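## Task

Place the red earphones in the small chest's lowest drawer and the white earphones in its middle drawer, then make sure all drawers are closed and the chest is still standing upright.

## Robot and tools

ROBOT. Two arms, left_arm and right_arm, each ending in a two-finger gripper. Calibrated bases in the scene frame: left_arm at (-0.002, +0.322, +0.006) m, right_arm at (+0.008, -0.281, +0.005) m, both almost level and unrotated. Joint ranges (rad), base to hand: waist -2.618 to 3.054, shoulder 0 to 3.142, elbow 0 to 3.142 (straight at 2.901), wrist pitch and wrist yaw -1.571 to 1.571, wrist roll -2.094 to 2.094.

FRAMES. Scene frame: origin at table-top height, halfway between the arms, a few cm behind the near table edge; +x points out over the table, +z up, +y toward left_arm. Arm names do not match image sides. Every hand position, quaternion, velocity and Hand target is printed in that arm's own base frame, and offsets use that base's axes. A gripper's fingers point along its own +z and close along its y; end_effector_position is the spot between the pads, about 1 cm short of the tips. Printed positions can be off by a few cm, worse at long reach.

ROW FORMAT (shared by execute_actions and move). One row is 14 numbers, each in [-1, 1], always covering both arms: left_arm dx, dy, dz, rx, ry, rz, opening, then right_arm in the same seven-number order. The six pose numbers are offsets, not poses: they count from that arm's Hand target as it stood when the action or move began, along its base axes. Scale: 1.0 = 0.6 m for dx, dy, dz and 1.0 = 180 degrees for rx, ry, rz, which together form one rotation vector turning about the Hand target's position. Opening is absolute: +1 fully open (0.094 m), -1 closed. All six pose numbers 0 means no new request for that arm, but its opening is always a command, so repeat the current opening to leave a gripper alone (0 means half open).

execute_actions(actions, cameras). actions is a list of actions; each action is a table of 1 to 15 rows, one per 1/30 s step, the last row held until step 15. Every row in an action is measured from the action's start pose; a repeated offset moves the arm further. An empty list returns the state with all images and lists fields otherwise skipped. cameras: names, ["all"] or [].

move(target, speed, blend, opening_speed, grip_force, blocking, cameras). target is one row or a list of up to 15 rows, all offsets from the same starting Hand targets. speed: path top speed in m/s, 0.002 to 2.9, default 0.25 (turning up to twice that in rad/s); one value or one per target. blend: corner rounding in metres per waypoint, 0 stops at each. opening_speed: rate of the commanded opening per second on the -1..+1 scale, at least 0.2. grip_force: newtons per finger pad, 10 to 50, one value or one per arm; it persists. blocking=false returns early while the move continues. Paths are straight, last at most 10 s, and ignore obstacles and the other arm. The result adds a move: line whose ending (done, off_target, moving, held, fault) and limits (paced = pose clipped, held = steps withheld) tell how it went.

wait(seconds 0 to 3600, cameras): lets time pass with no new commands. stop(cameras): brakes a running move. zoom_image(camera, region): region [x0, y0, x1, y1] in pixels of the latest full image, at most 504 by 504. finished_scene(scene): ends the current scene, given its number; irreversible.

CAMERAS. cam_high, cam_low (fixed on a beam behind the arms), cam_left_wrist, cam_right_wrist; all 896x504.

RESULTS. Per arm: end_effector_position (m) and end_effector_quat_wxyz, Hand target (last commanded pose after clipping; next offsets count from it), Tool commands, grip_measured (same scale as opening; reads up to 2.5 mm wide when empty and narrower than a squeezed part), grip_effort_nm (gripper motor effort, negative = closing; not pad force), Joint positions (last value = opening in m), joint torques (positive toward larger joint angle), Joint velocities (may just say within noise), motor temperatures. The gripper often stops short of Hand target or sags at long reach; check and send the missing offset, and correct tilt. Orientation commands are clipped to 40 degrees from the measured one per step. Tiny moves may not happen or go sideways.

GRIPPING. Below first contact each pad's force climbs about 1 N per 0.001, then jumps to the force limit. Close slowly with opening_speed and perhaps lower grip_force on the earphones. Release by commanding well above grip_measured.

AVOID. Dropping items or letting anything leave the table; releasing moving parts; slamming drawers or tipping the chest; fast or hard contact with the chest, table, or fixtures (bar, spacers, back plate, low rail); arms or grippers touching each other, or a gripper closing on the other arm's fingers; strain on wrist camera cables; paths passing near an arm's own base (elbow can whip round); a target far beyond a contact, which keeps pressing. Loose objects may get nudged now and then. Heat: holding loads, stretching out, or pushing at unreachable poses warms motors; MOTOR HOT appears at 75 °C, at 90 °C the arm folds and stays idle, at 100 °C it goes limp. Any arm stop costs. Finish only when both earphones are inside the right drawers, every drawer is shut and the chest stands upright.

Each tool is called after "Emit:" as name([rows], argument=value, ...), one row to a line, values as JSON.

## Session

Emit:
execute_actions(actions=[])

Scene clock: 0.00 s.
left_arm: end_effector_position=(+0.3963, -0.0044, +0.0842) grip_measured=+1.000 grip_effort_nm=n/a end_effector_quat_wxyz=(+0.575, -0.017, +0.816, +0.051) | right_arm: end_effector_position=(+0.4028, -0.0275, +0.0977) grip_measured=+1.000 grip_effort_nm=n/a end_effector_quat_wxyz=(+0.581, +0.058, +0.810, -0.052)
Joint positions: left_arm=[-0.095 1.591 0.365 0.879 -0.193 -0.002 0.094] | right_arm=[-0.004 1.559 0.4 0.831 0.149 0.032 0.094]
Joint velocities: within noise
Joint torques (N m): no reading
Motor temperatures (°C): left_arm=[24 26 34 31 26 29 26] | right_arm=[25 33 32 32 28 26 25]
Heat: left arm: 34 °C; right arm: 33 °C.
Hand target: left_arm +0.3999, -0.0052, +0.0922; +0.585, -0.018, +0.809, +0.049 | right_arm +0.4065, -0.0278, +0.1063; +0.592, +0.059, +0.802, -0.052
Tool commands: left_gripper/opening=+1.0 right_gripper/opening=+1.0

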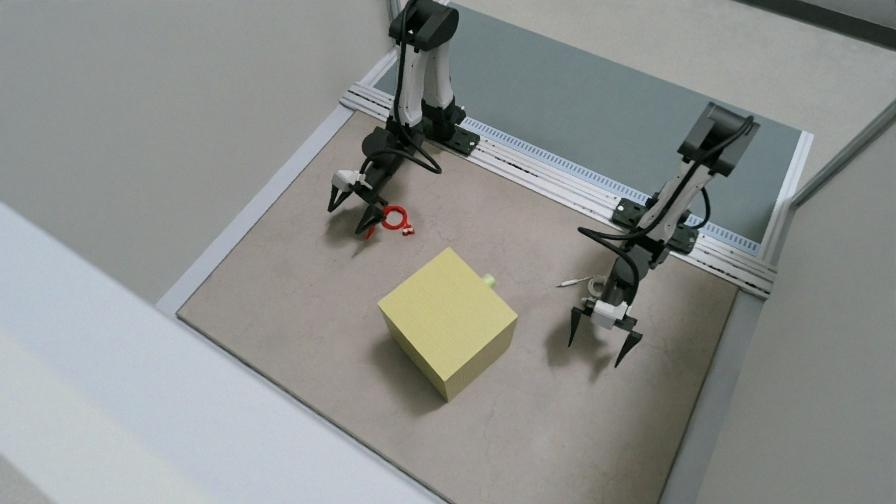

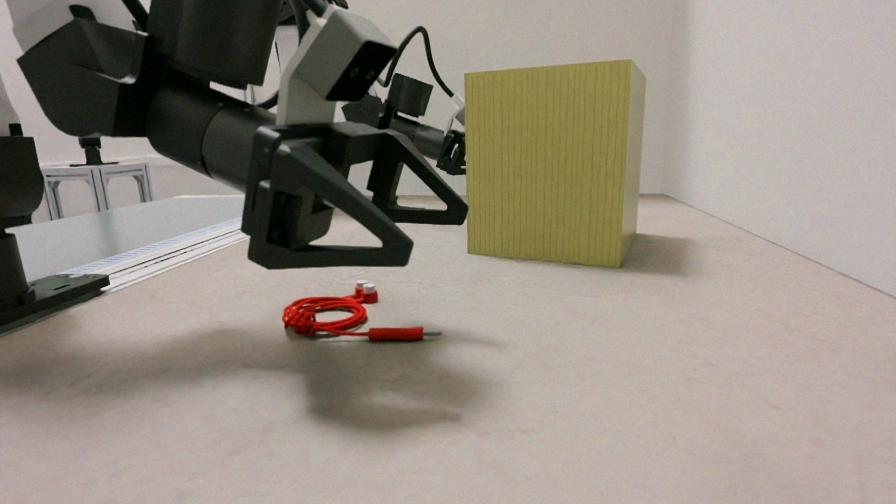

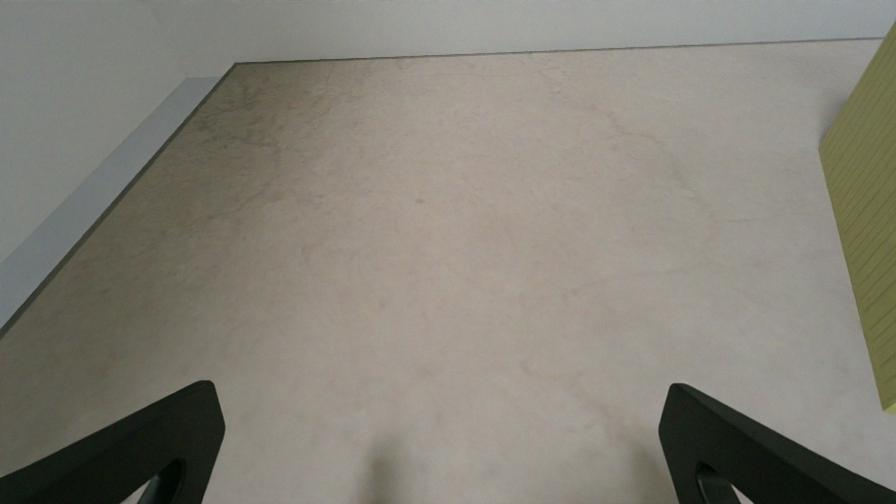

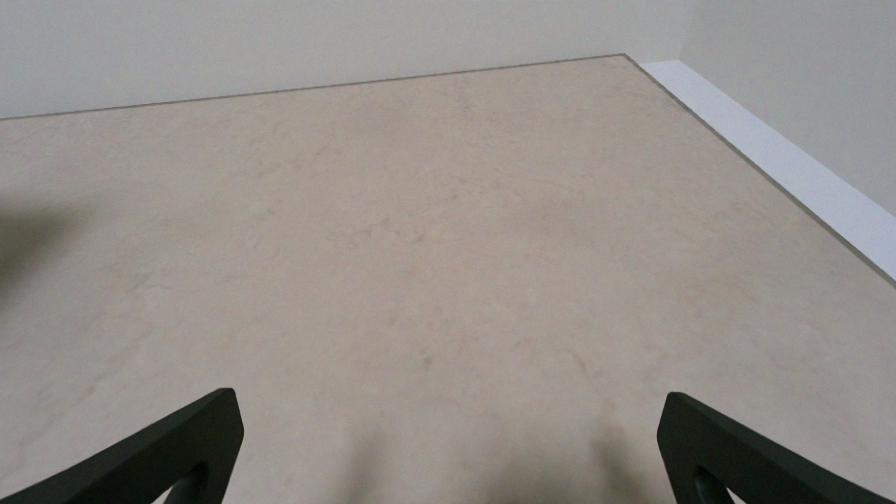

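Emit:
move(target=[-0.27,0,0.3,0,0.3,0,1,-0.3,0,0.3,0,0.3,0,1], speed=0.5, cameras=["all"])

Scene clock: 13.03 s.
left_arm: end_effector_position=(+0.2376, -0.0051, +0.2654) grip_measured=+1.000 grip_effort_nm=0.01 end_effector_quat_wxyz=(+0.176, +0.014, +0.983, +0.054) | right_arm: end_effector_position=(+0.2243, -0.0282, +0.2788) grip_measured=+1.000 grip_effort_nm=0.00 end_effector_quat_wxyz=(+0.193, +0.017, +0.978, -0.078)
Joint positions: left_arm=[-0.127 1.26 1.573 -1.542 -0.145 -0.073 0.094] | right_arm=[-0.003 1.205 1.583 -1.56 0.159 0.001 0.094]
Joint torques (N m): left_arm=[0.83 -2.13 8.57 0.99 0.07 0.07] | right_arm=[-0.9 -1.65 7.84 1.11 0.15 0.05]
Motor temperatures (°C): left_arm=[24 27 35 34 26 29 26] | right_arm=[25 34 34 37 28 26 25]
Heat: left arm: 35 °C; right arm: 37 °C.
Hand target: left_arm +0.2379, -0.0052, +0.2722; +0.154, +0.007, +0.987, +0.052 | right_arm +0.2265, -0.0278, +0.2863; +0.163, +0.029, +0.984, -0.073
Off the commanded pose: left_arm 0.007 m, 3 deg | right_arm 0.008 m, 4 deg.
joint sent to its limit (left arm) — joint 4 (wrist pitch), lower limit. The joint targets are off in orientation, not in position.
joint sent to its limit (right arm) — joint 4 (wrist pitch), lower limit. The joint targets are off in orientation, not in position.
move: off_target (left_arm, right_arm); limits=paced

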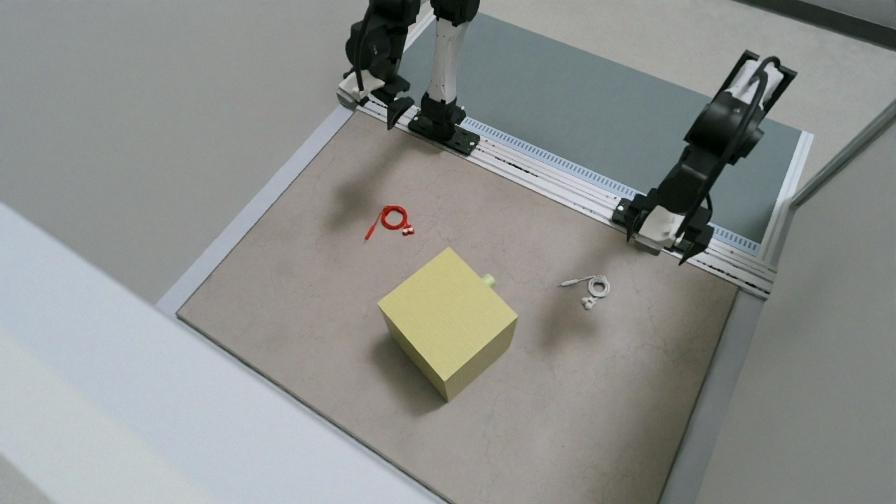

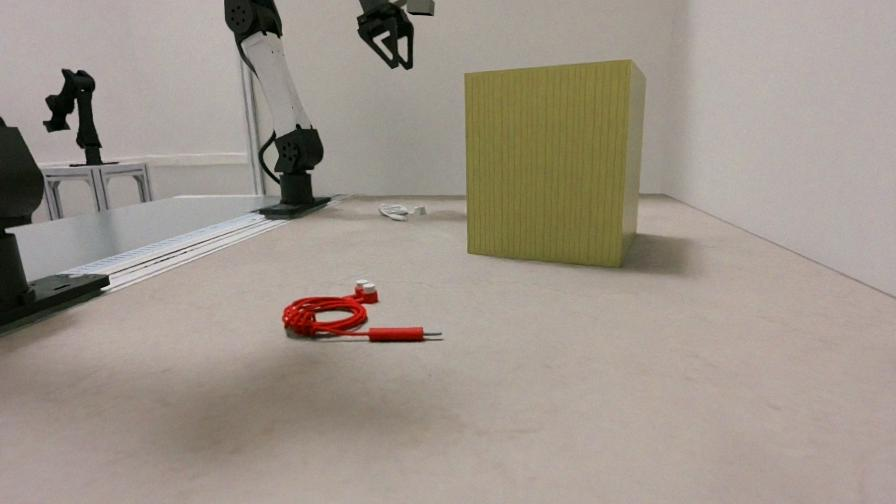

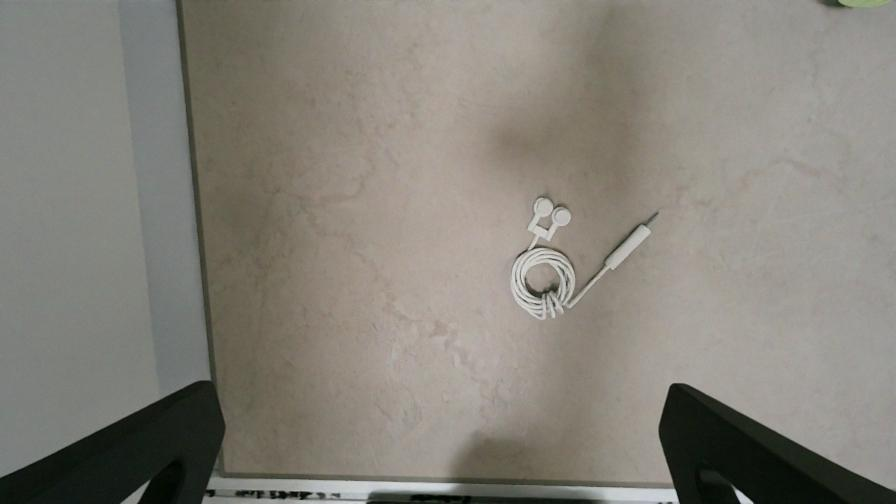

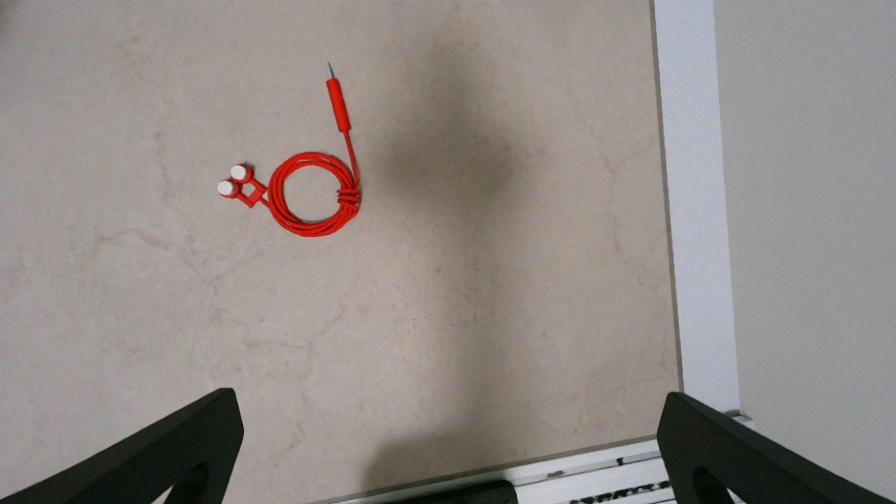

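Emit:
move(target=[-0.147,-0.258,-0.087,-0.088,-0.252,-0.146,1,0.139,0.135,-0.26,0.046,0.103,0.018,-0.2], speed=0.4, cameras=["all"])

Scene clock: 49.00 s.
left_arm: end_effector_position=(+0.1485, -0.1562, +0.2185) grip_measured=+1.000 grip_effort_nm=0.01 end_effector_quat_wxyz=(+0.519, +0.195, +0.825, -0.110) | right_arm: end_effector_position=(+0.2986, +0.0476, +0.1249) grip_measured=-0.198 grip_effort_nm=-0.08 end_effector_quat_wxyz=(-0.016, -0.001, +1.000, -0.010)
Joint positions: left_arm=[-1.493 0.587 0.698 -0.888 -0.897 -0.632 0.094] | right_arm=[0.166 1.718 1.471 -1.358 0.014 0.163 0.038]
Joint torques (N m): left_arm=[-0.18 1.46 6.22 1.85 -0.44 -0.01] | right_arm=[0.5 -5.31 8.49 0.32 0.08 0.09]
Heat: left arm: 39 °C; right arm: 38 °C.
Hand target: left_arm +0.1498, -0.1600, +0.2200; +0.525, +0.183, +0.823, -0.116 | right_arm +0.3099, +0.0532, +0.1303; +0.002, +0.001, +1.000, -0.001
Off the commanded pose: left_arm 0.004 m, 2 deg | right_arm 0.014 m, 2 deg.
move: off_target (right_arm)

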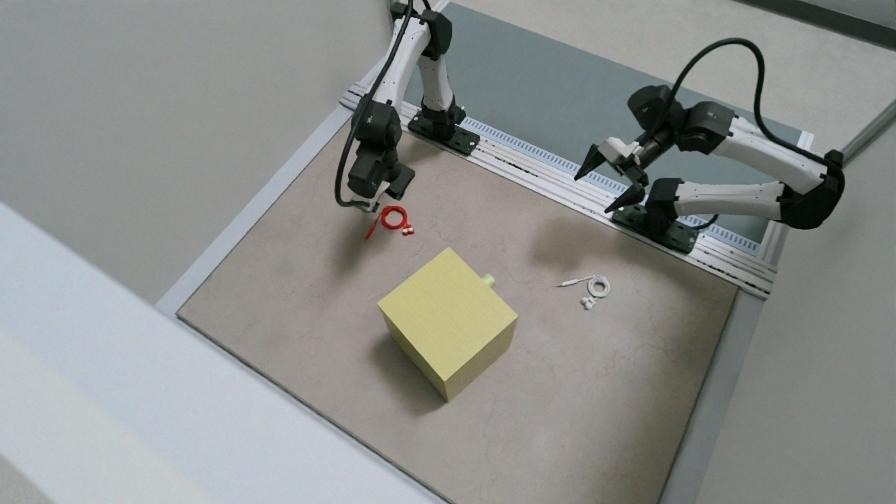

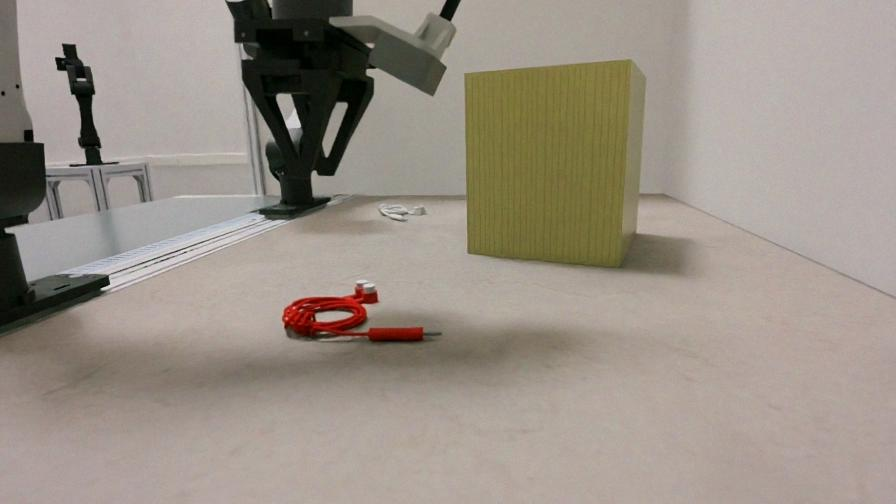

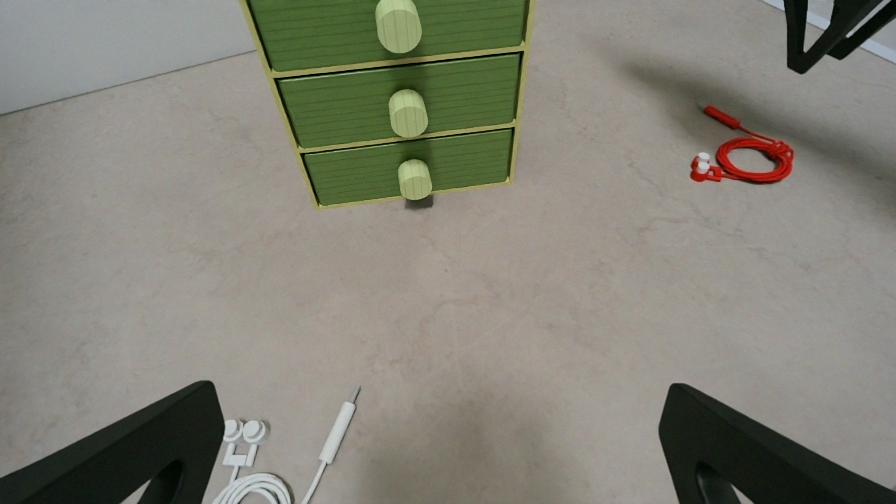

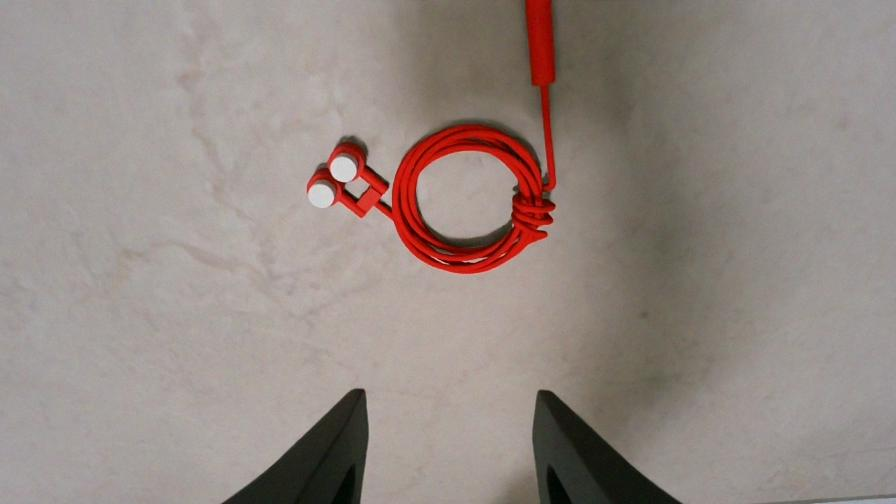

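Emit:
move(target=[0.272,-0.097,-0.183,0.01,0.026,0.045,0.0,0.02,-0.06,-0.117,0,0,0,-0.2], speed=0.35, cameras=["cam_high","cam_left_wrist","cam_right_wrist"])

Scene clock: 72.87 s.
left_arm: end_effector_position=(+0.3010, -0.2081, +0.0928) grip_measured=+0.003 grip_effort_nm=-0.13 end_effector_quat_wxyz=(+0.473, +0.135, +0.869, -0.057) | right_arm: end_effector_position=(+0.3204, +0.0175, +0.0643) grip_measured=-0.198 grip_effort_nm=-0.08 end_effector_quat_wxyz=(+0.002, +0.003, +1.000, -0.006)
Joint positions: left_arm=[-0.809 1.354 0.531 0.175 -0.441 -0.278 0.047] | right_arm=[0.062 1.781 1.303 -1.09 0.013 0.067 0.038]
Joint torques (N m): left_arm=[0.87 -3.56 9.92 2.24 -0.02 0.23] | right_arm=[-0.59 -5.65 5.27 0.5 0.06 -0.13]
Motor temperatures (°C): left_arm=[24 26 39 36 26 29 26] | right_arm=[25 36 39 32 27 26 25]
Heat: left arm: 39 °C; right arm: 39 °C.
Hand target: left_arm +0.3129, -0.2183, +0.1102; +0.495, +0.128, +0.856, -0.074 | right_arm +0.3219, +0.0172, +0.0601; +0.002, +0.001, +1.000, -0.001
Off the commanded pose: left_arm 0.023 m, 4 deg | right_arm 0.005 m, 1 deg.
move: off_target (left_arm)

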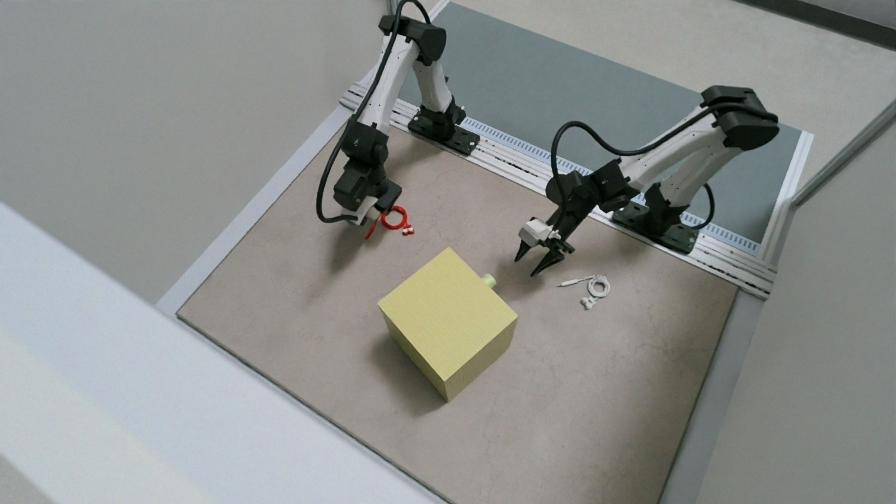

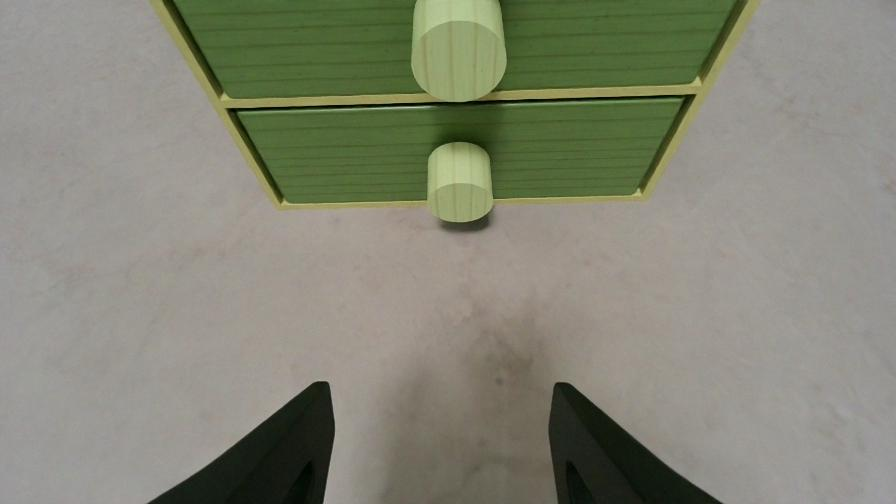

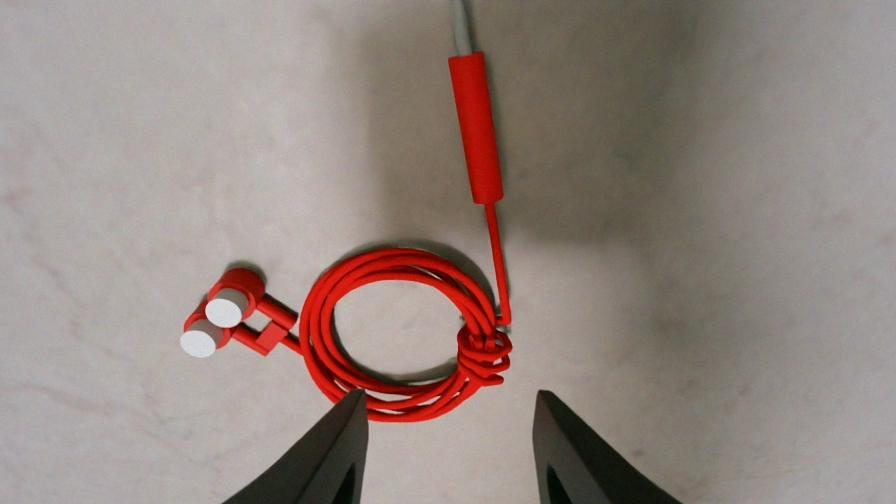

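Emit:
move(target=[0.112,-0.042,-0.083,0,-0.03,0,0.1,-0.031,-0.017,-0.045,0,0,0,-0.2], cameras=["cam_left_wrist","cam_right_wrist"])

Scene clock: 86.83 s.
left_arm: end_effector_position=(+0.3692, -0.2352, +0.0474) grip_measured=+0.097 grip_effort_nm=0.15 end_effector_quat_wxyz=(+0.515, +0.135, +0.844, -0.055) | right_arm: end_effector_position=(+0.2990, +0.0076, +0.0266) grip_measured=-0.198 grip_effort_nm=-0.08 end_effector_quat_wxyz=(-0.017, +0.002, +1.000, -0.007)
Joint positions: left_arm=[-0.724 1.811 0.624 0.66 -0.405 -0.172 0.052] | right_arm=[0.033 1.781 1.144 -0.97 0.013 0.037 0.038]
Joint torques (N m): left_arm=[0.84 -5.9 8.03 2.33 0.05 0.23] | right_arm=[-0.66 -8.23 5.04 0.34 0.08 -0.17]
Heat: left arm: 41 °C; right arm: 39 °C.
Hand target: left_arm +0.3801, -0.2436, +0.0606; +0.535, +0.131, +0.832, -0.068 | right_arm +0.3034, +0.0070, +0.0331; +0.002, +0.001, +1.000, -0.001
Off the commanded pose: left_arm 0.019 m, 3 deg | right_arm 0.008 m, 2 deg.
move: off_target (left_arm)

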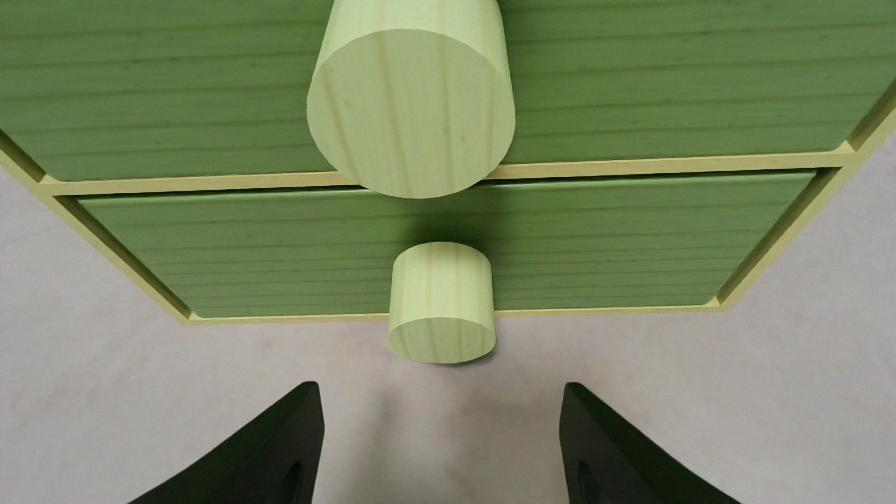

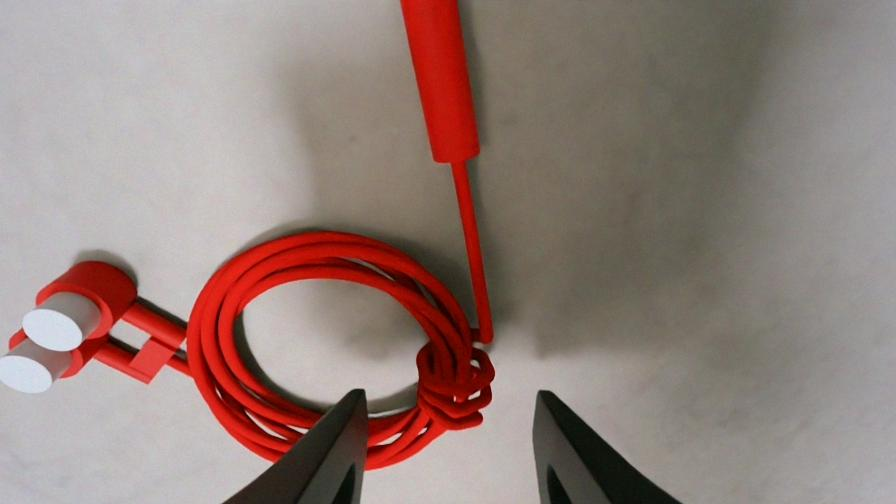

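Emit:
move([
  [0.03,-0.008,-0.034,0,0,0,0.1,-0.017,0,-0.024,0,0,0,-0.2],
  [0.077,-0.019,-0.034,0,0,0,0.1,-0.017,0,-0.024,0,0,0,-0.85],
], speed=0.12, cameras=["cam_left_wrist","cam_right_wrist"])

Scene clock: 97.07 s.
left_arm: end_effector_position=(+0.4144, -0.2466, +0.0287) grip_measured=+0.097 grip_effort_nm=0.15 end_effector_quat_wxyz=(+0.520, +0.131, +0.842, -0.056) | right_arm: end_effector_position=(+0.2896, +0.0073, +0.0146) grip_measured=-0.849 grip_effort_nm=-0.96 end_effector_quat_wxyz=(-0.013, +0.002, +1.000, -0.007)
Joint positions: left_arm=[-0.663 2.004 0.782 0.717 -0.355 -0.144 0.052] | right_arm=[0.033 1.759 1.066 -0.904 0.013 0.037 0.007]
Joint torques (N m): left_arm=[0.91 -7.05 8.7 2.19 0.14 0.28] | right_arm=[-0.55 -7.46 4.75 0.34 0.01 -0.14]
Heat: left arm: 40 °C; right arm: 39 °C.
Hand target: left_arm +0.4263, -0.2549, +0.0399; +0.535, +0.131, +0.832, -0.068 | right_arm +0.2932, +0.0070, +0.0187; +0.002, +0.001, +1.000, -0.001
Off the commanded pose: left_arm 0.019 m, 3 deg | right_arm 0.005 m, 2 deg.
move: off_target (left_arm)

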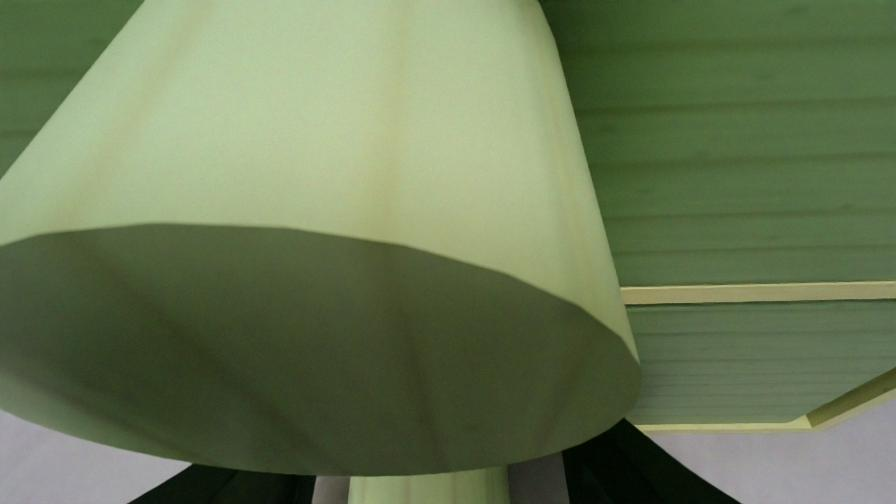

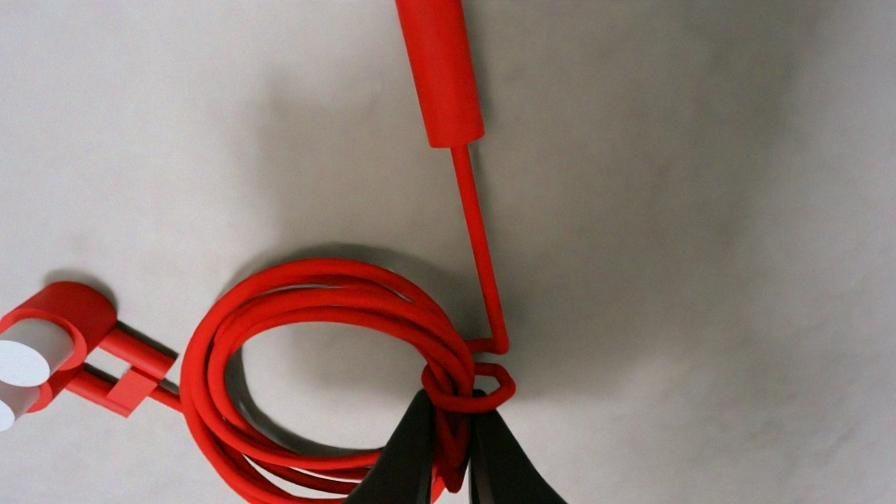

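Emit:
move([
  [0.001,0,0,0,0,0,-0.55,0,0,0.15,0,0,0,-0.85],
  [-0.235,0.061,0,0,0,0,-0.55,0,0,0.25,0,0,0,-0.85],
], speed=0.12, cameras=["all"])

Scene clock: 119.40 s.
left_arm: end_effector_position=(+0.2861, -0.2103, +0.0273) grip_measured=-0.407 grip_effort_nm=-1.02 end_effector_quat_wxyz=(+0.520, +0.130, +0.843, -0.051) | right_arm: end_effector_position=(+0.2885, +0.0073, +0.1589) grip_measured=-0.845 grip_effort_nm=-0.89 end_effector_quat_wxyz=(-0.013, +0.002, +1.000, -0.007)
Joint positions: left_arm=[-0.902 1.692 0.309 0.813 -0.571 -0.277 0.028] | right_arm=[0.033 1.665 1.547 -1.479 0.013 0.037 0.007]
Joint torques (N m): left_arm=[-0.88 -6.75 4.18 2.12 -0.06 0.23] | right_arm=[-0.73 -5.97 8.44 0.15 0.05 -0.11]
Motor temperatures (°C): left_arm=[24 30 41 42 25 29 26] | right_arm=[25 39 38 31 27 26 26]
Heat: left arm: 42 °C; right arm: 39 °C.
Hand target: left_arm +0.2853, -0.2183, +0.0400; +0.535, +0.131, +0.832, -0.068 | right_arm +0.2932, +0.0070, +0.1687; +0.002, +0.001, +1.000, -0.001
Off the commanded pose: left_arm 0.015 m, 3 deg | right_arm 0.011 m, 2 deg.
move: off_target (left_arm, right_arm)

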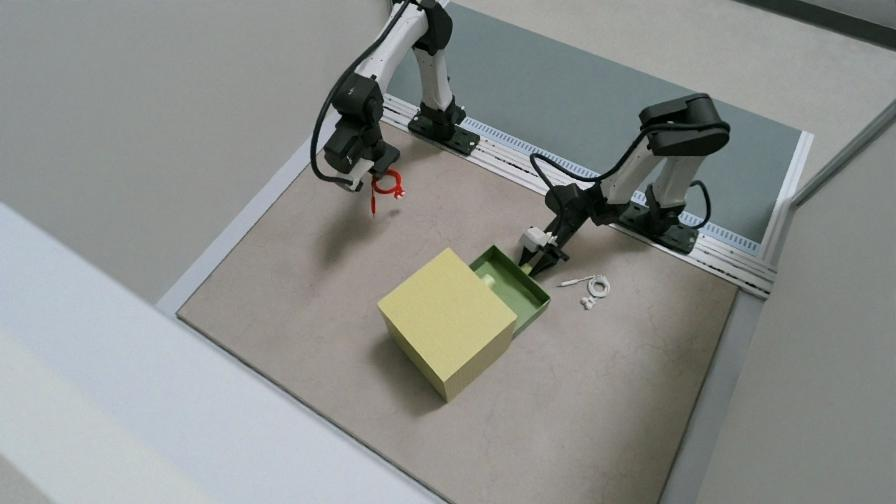

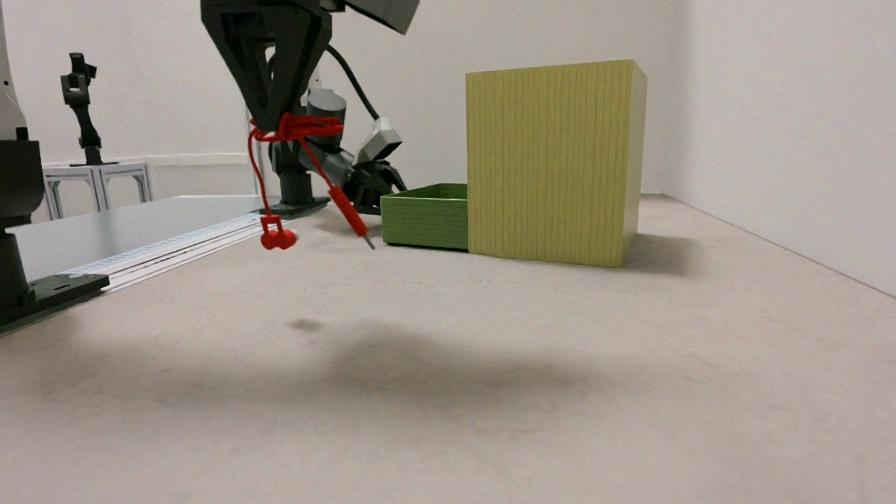

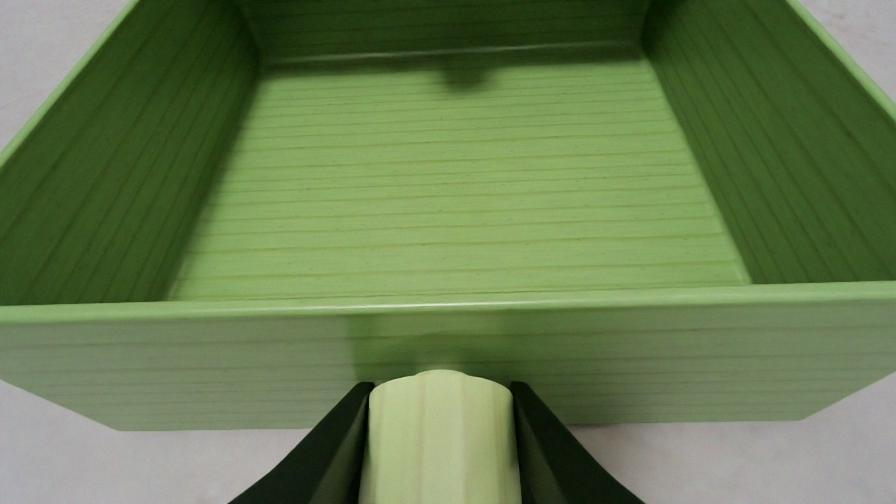

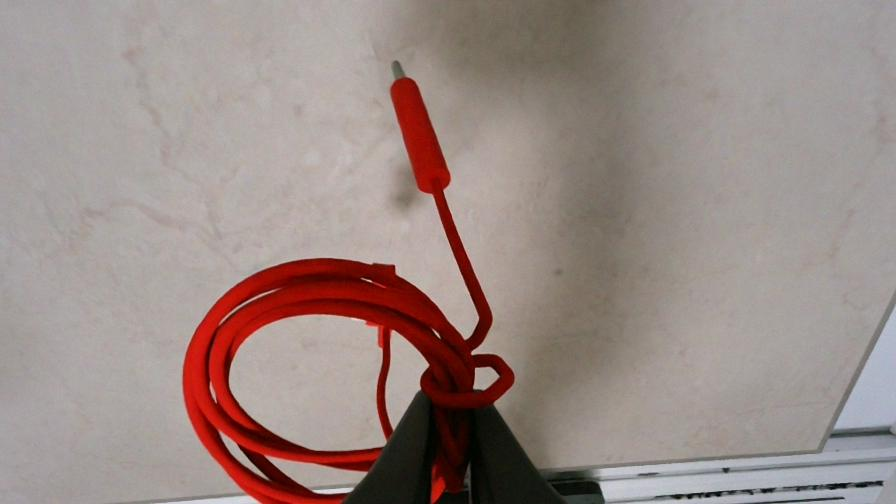

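Emit:
move([
  [0,0,0,0,0,0,-0.55,0.012,0.488,0.085,0,0,0.25,-0.85],
  [0,0,0,0,0,0,-0.55,0.137,0.592,0.09,0,0,0.333,-0.85],
], speed=0.25, blend=[0.03,0], cameras=["all"])

Scene clock: 135.70 s.
left_arm: end_effector_position=(+0.2861, -0.2103, +0.0273) grip_measured=-0.407 grip_effort_nm=-1.02 end_effector_quat_wxyz=(+0.520, +0.130, +0.843, -0.051) | right_arm: end_effector_position=(+0.3718, +0.3612, +0.2184) grip_measured=-0.848 grip_effort_nm=-0.91 end_effector_quat_wxyz=(+0.205, -0.484, +0.849, +0.052)
Joint positions: left_arm=[-0.902 1.692 0.309 0.813 -0.571 -0.277 0.028] | right_arm=[0.772 2.408 2.824 -1.561 0.003 -0.265 0.007]
Joint torques (N m): left_arm=[-1.06 -6.71 4.11 2.14 -0.09 0.19] | right_arm=[-0.4 -9.24 7.83 1.14 0.1 -0.17]
Heat: left arm: 41 °C; right arm: 42 °C.
Hand target: left_arm +0.2853, -0.2183, +0.0400; +0.535, +0.131, +0.832, -0.068 | right_arm +0.3753, +0.3622, +0.2227; +0.002, -0.499, +0.867, +0.000
Off the commanded pose: left_arm 0.015 m, 3 deg | right_arm 0.006 m, 24 deg.
joint sent to its limit (right arm) — joint 4 (wrist pitch), lower limit. The joint targets are off in orientation, not in position.
move: off_target (right_arm)

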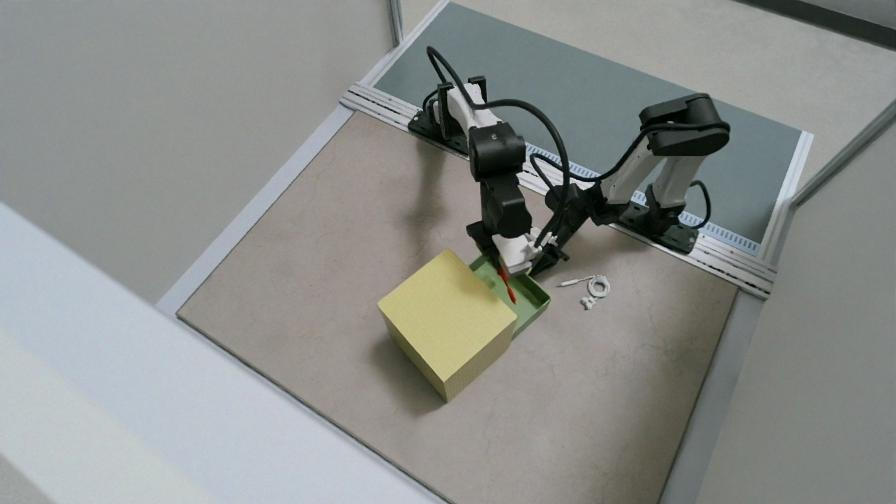

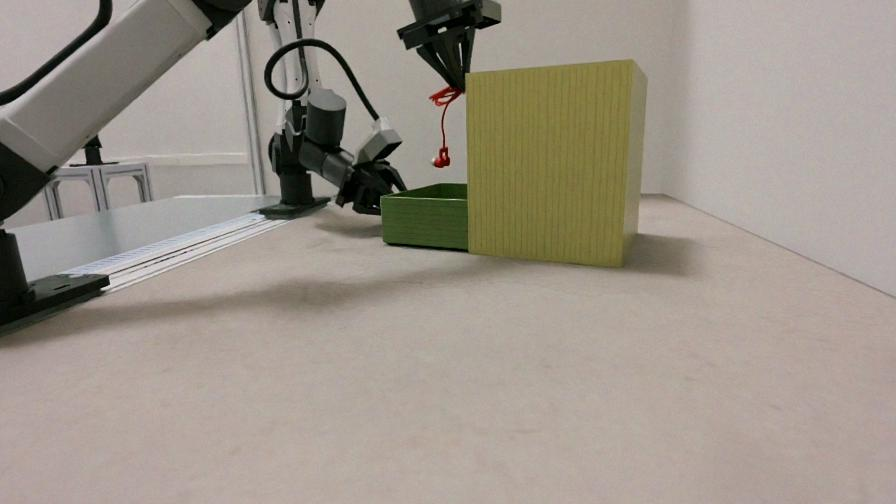

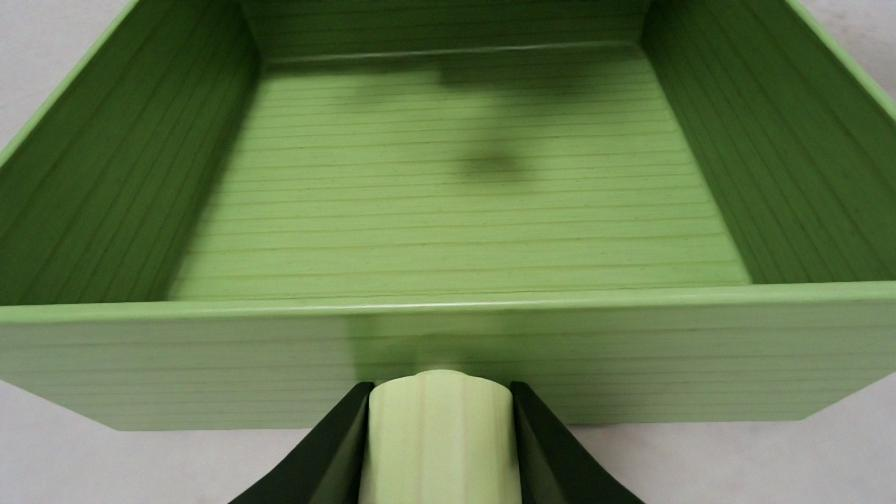

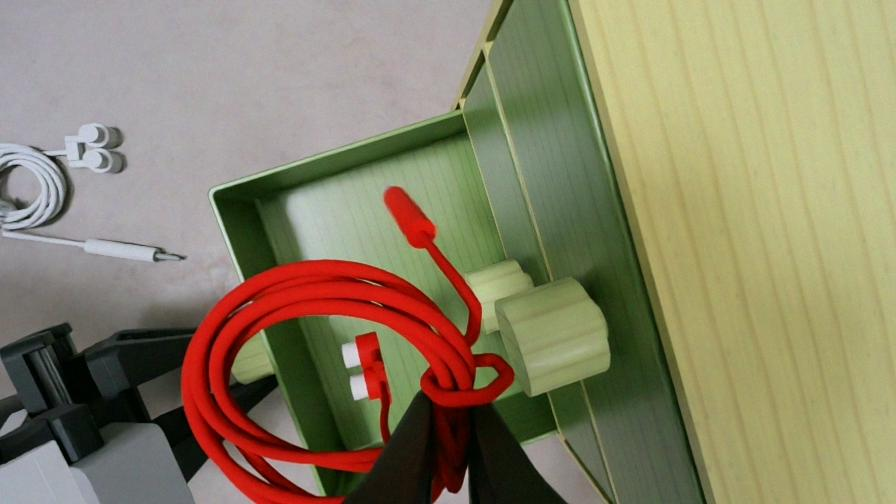

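Emit:
move([
  [0,0,0,0,0,0,-0.55,-0.022,0.048,0.0,0,0,-0.14,-0.85],
  [0,0,0,0,0,0,-0.55,-0.022,0.048,-0.233,0,0,-0.14,-0.85],
], speed=0.2, blend=[0.02,0], cameras=["all"])

Scene clock: 149.13 s.
left_arm: end_effector_position=(+0.2861, -0.2103, +0.0273) grip_measured=-0.407 grip_effort_nm=-1.02 end_effector_quat_wxyz=(+0.520, +0.130, +0.843, -0.051) | right_arm: end_effector_position=(+0.3839, +0.4040, +0.1387) grip_measured=-0.846 grip_effort_nm=-0.88 end_effector_quat_wxyz=(+0.171, -0.295, +0.938, +0.069)
Joint positions: left_arm=[-0.902 1.692 0.309 0.813 -0.571 -0.277 0.028] | right_arm=[0.826 2.603 2.863 -1.462 0.05 0.208 0.007]
Joint torques (N m): left_arm=[-1.1 -6.8 4.12 2.16 -0.08 0.23] | right_arm=[-0.13 -5.79 2.92 0.11 -0.25 0.1]
Heat: left arm: 41 °C; right arm: 42 °C.
Hand target: left_arm +0.2854, -0.2183, +0.0400; +0.535, +0.131, +0.832, -0.068 | right_arm +0.3621, +0.3911, +0.0830; +0.002, -0.298, +0.955, -0.001
Off the commanded pose: left_arm 0.015 m, 3 deg | right_arm 0.061 m, 21 deg.
elbow stopped short (right arm): the move would have taken joint 3 (elbow) straighter than the controller allows.
move: off_target (right_arm)

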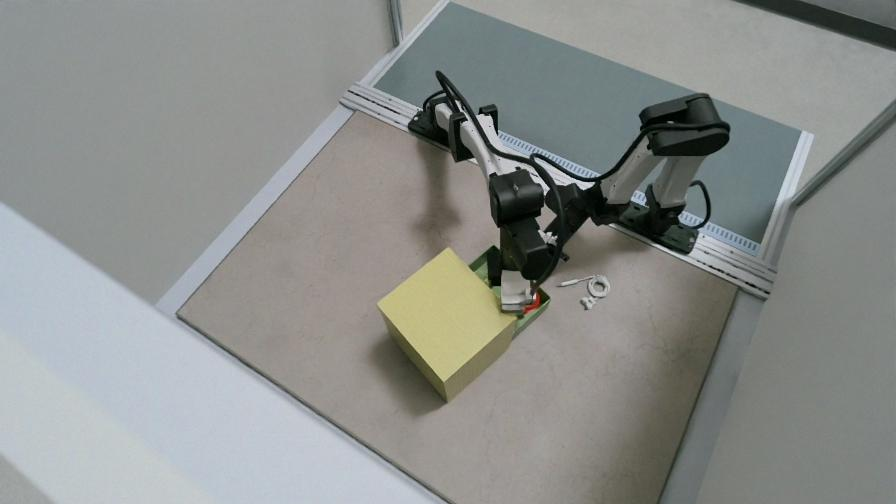

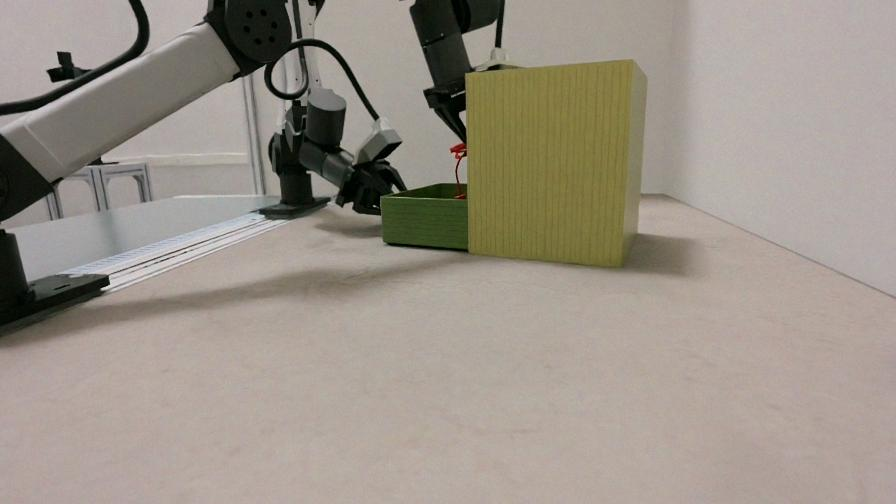

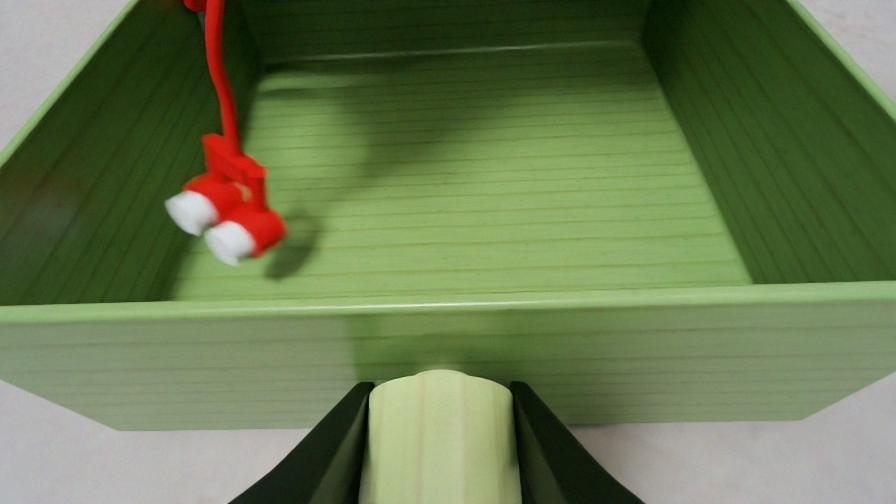

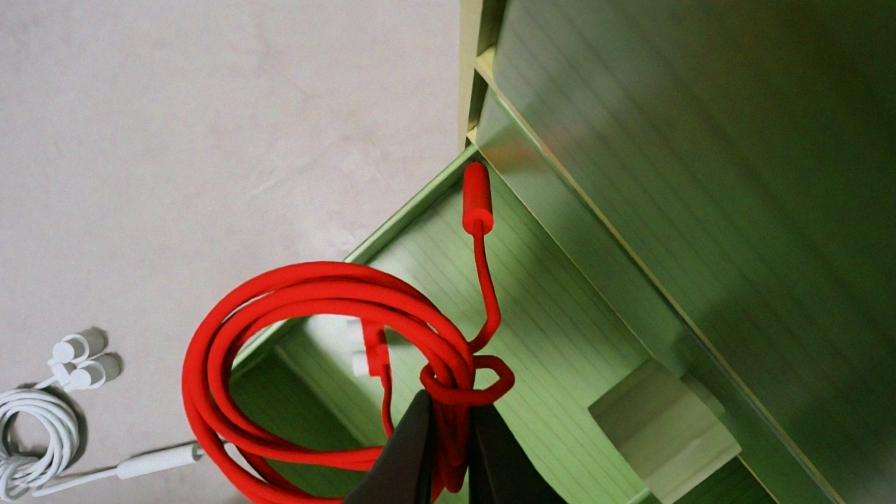

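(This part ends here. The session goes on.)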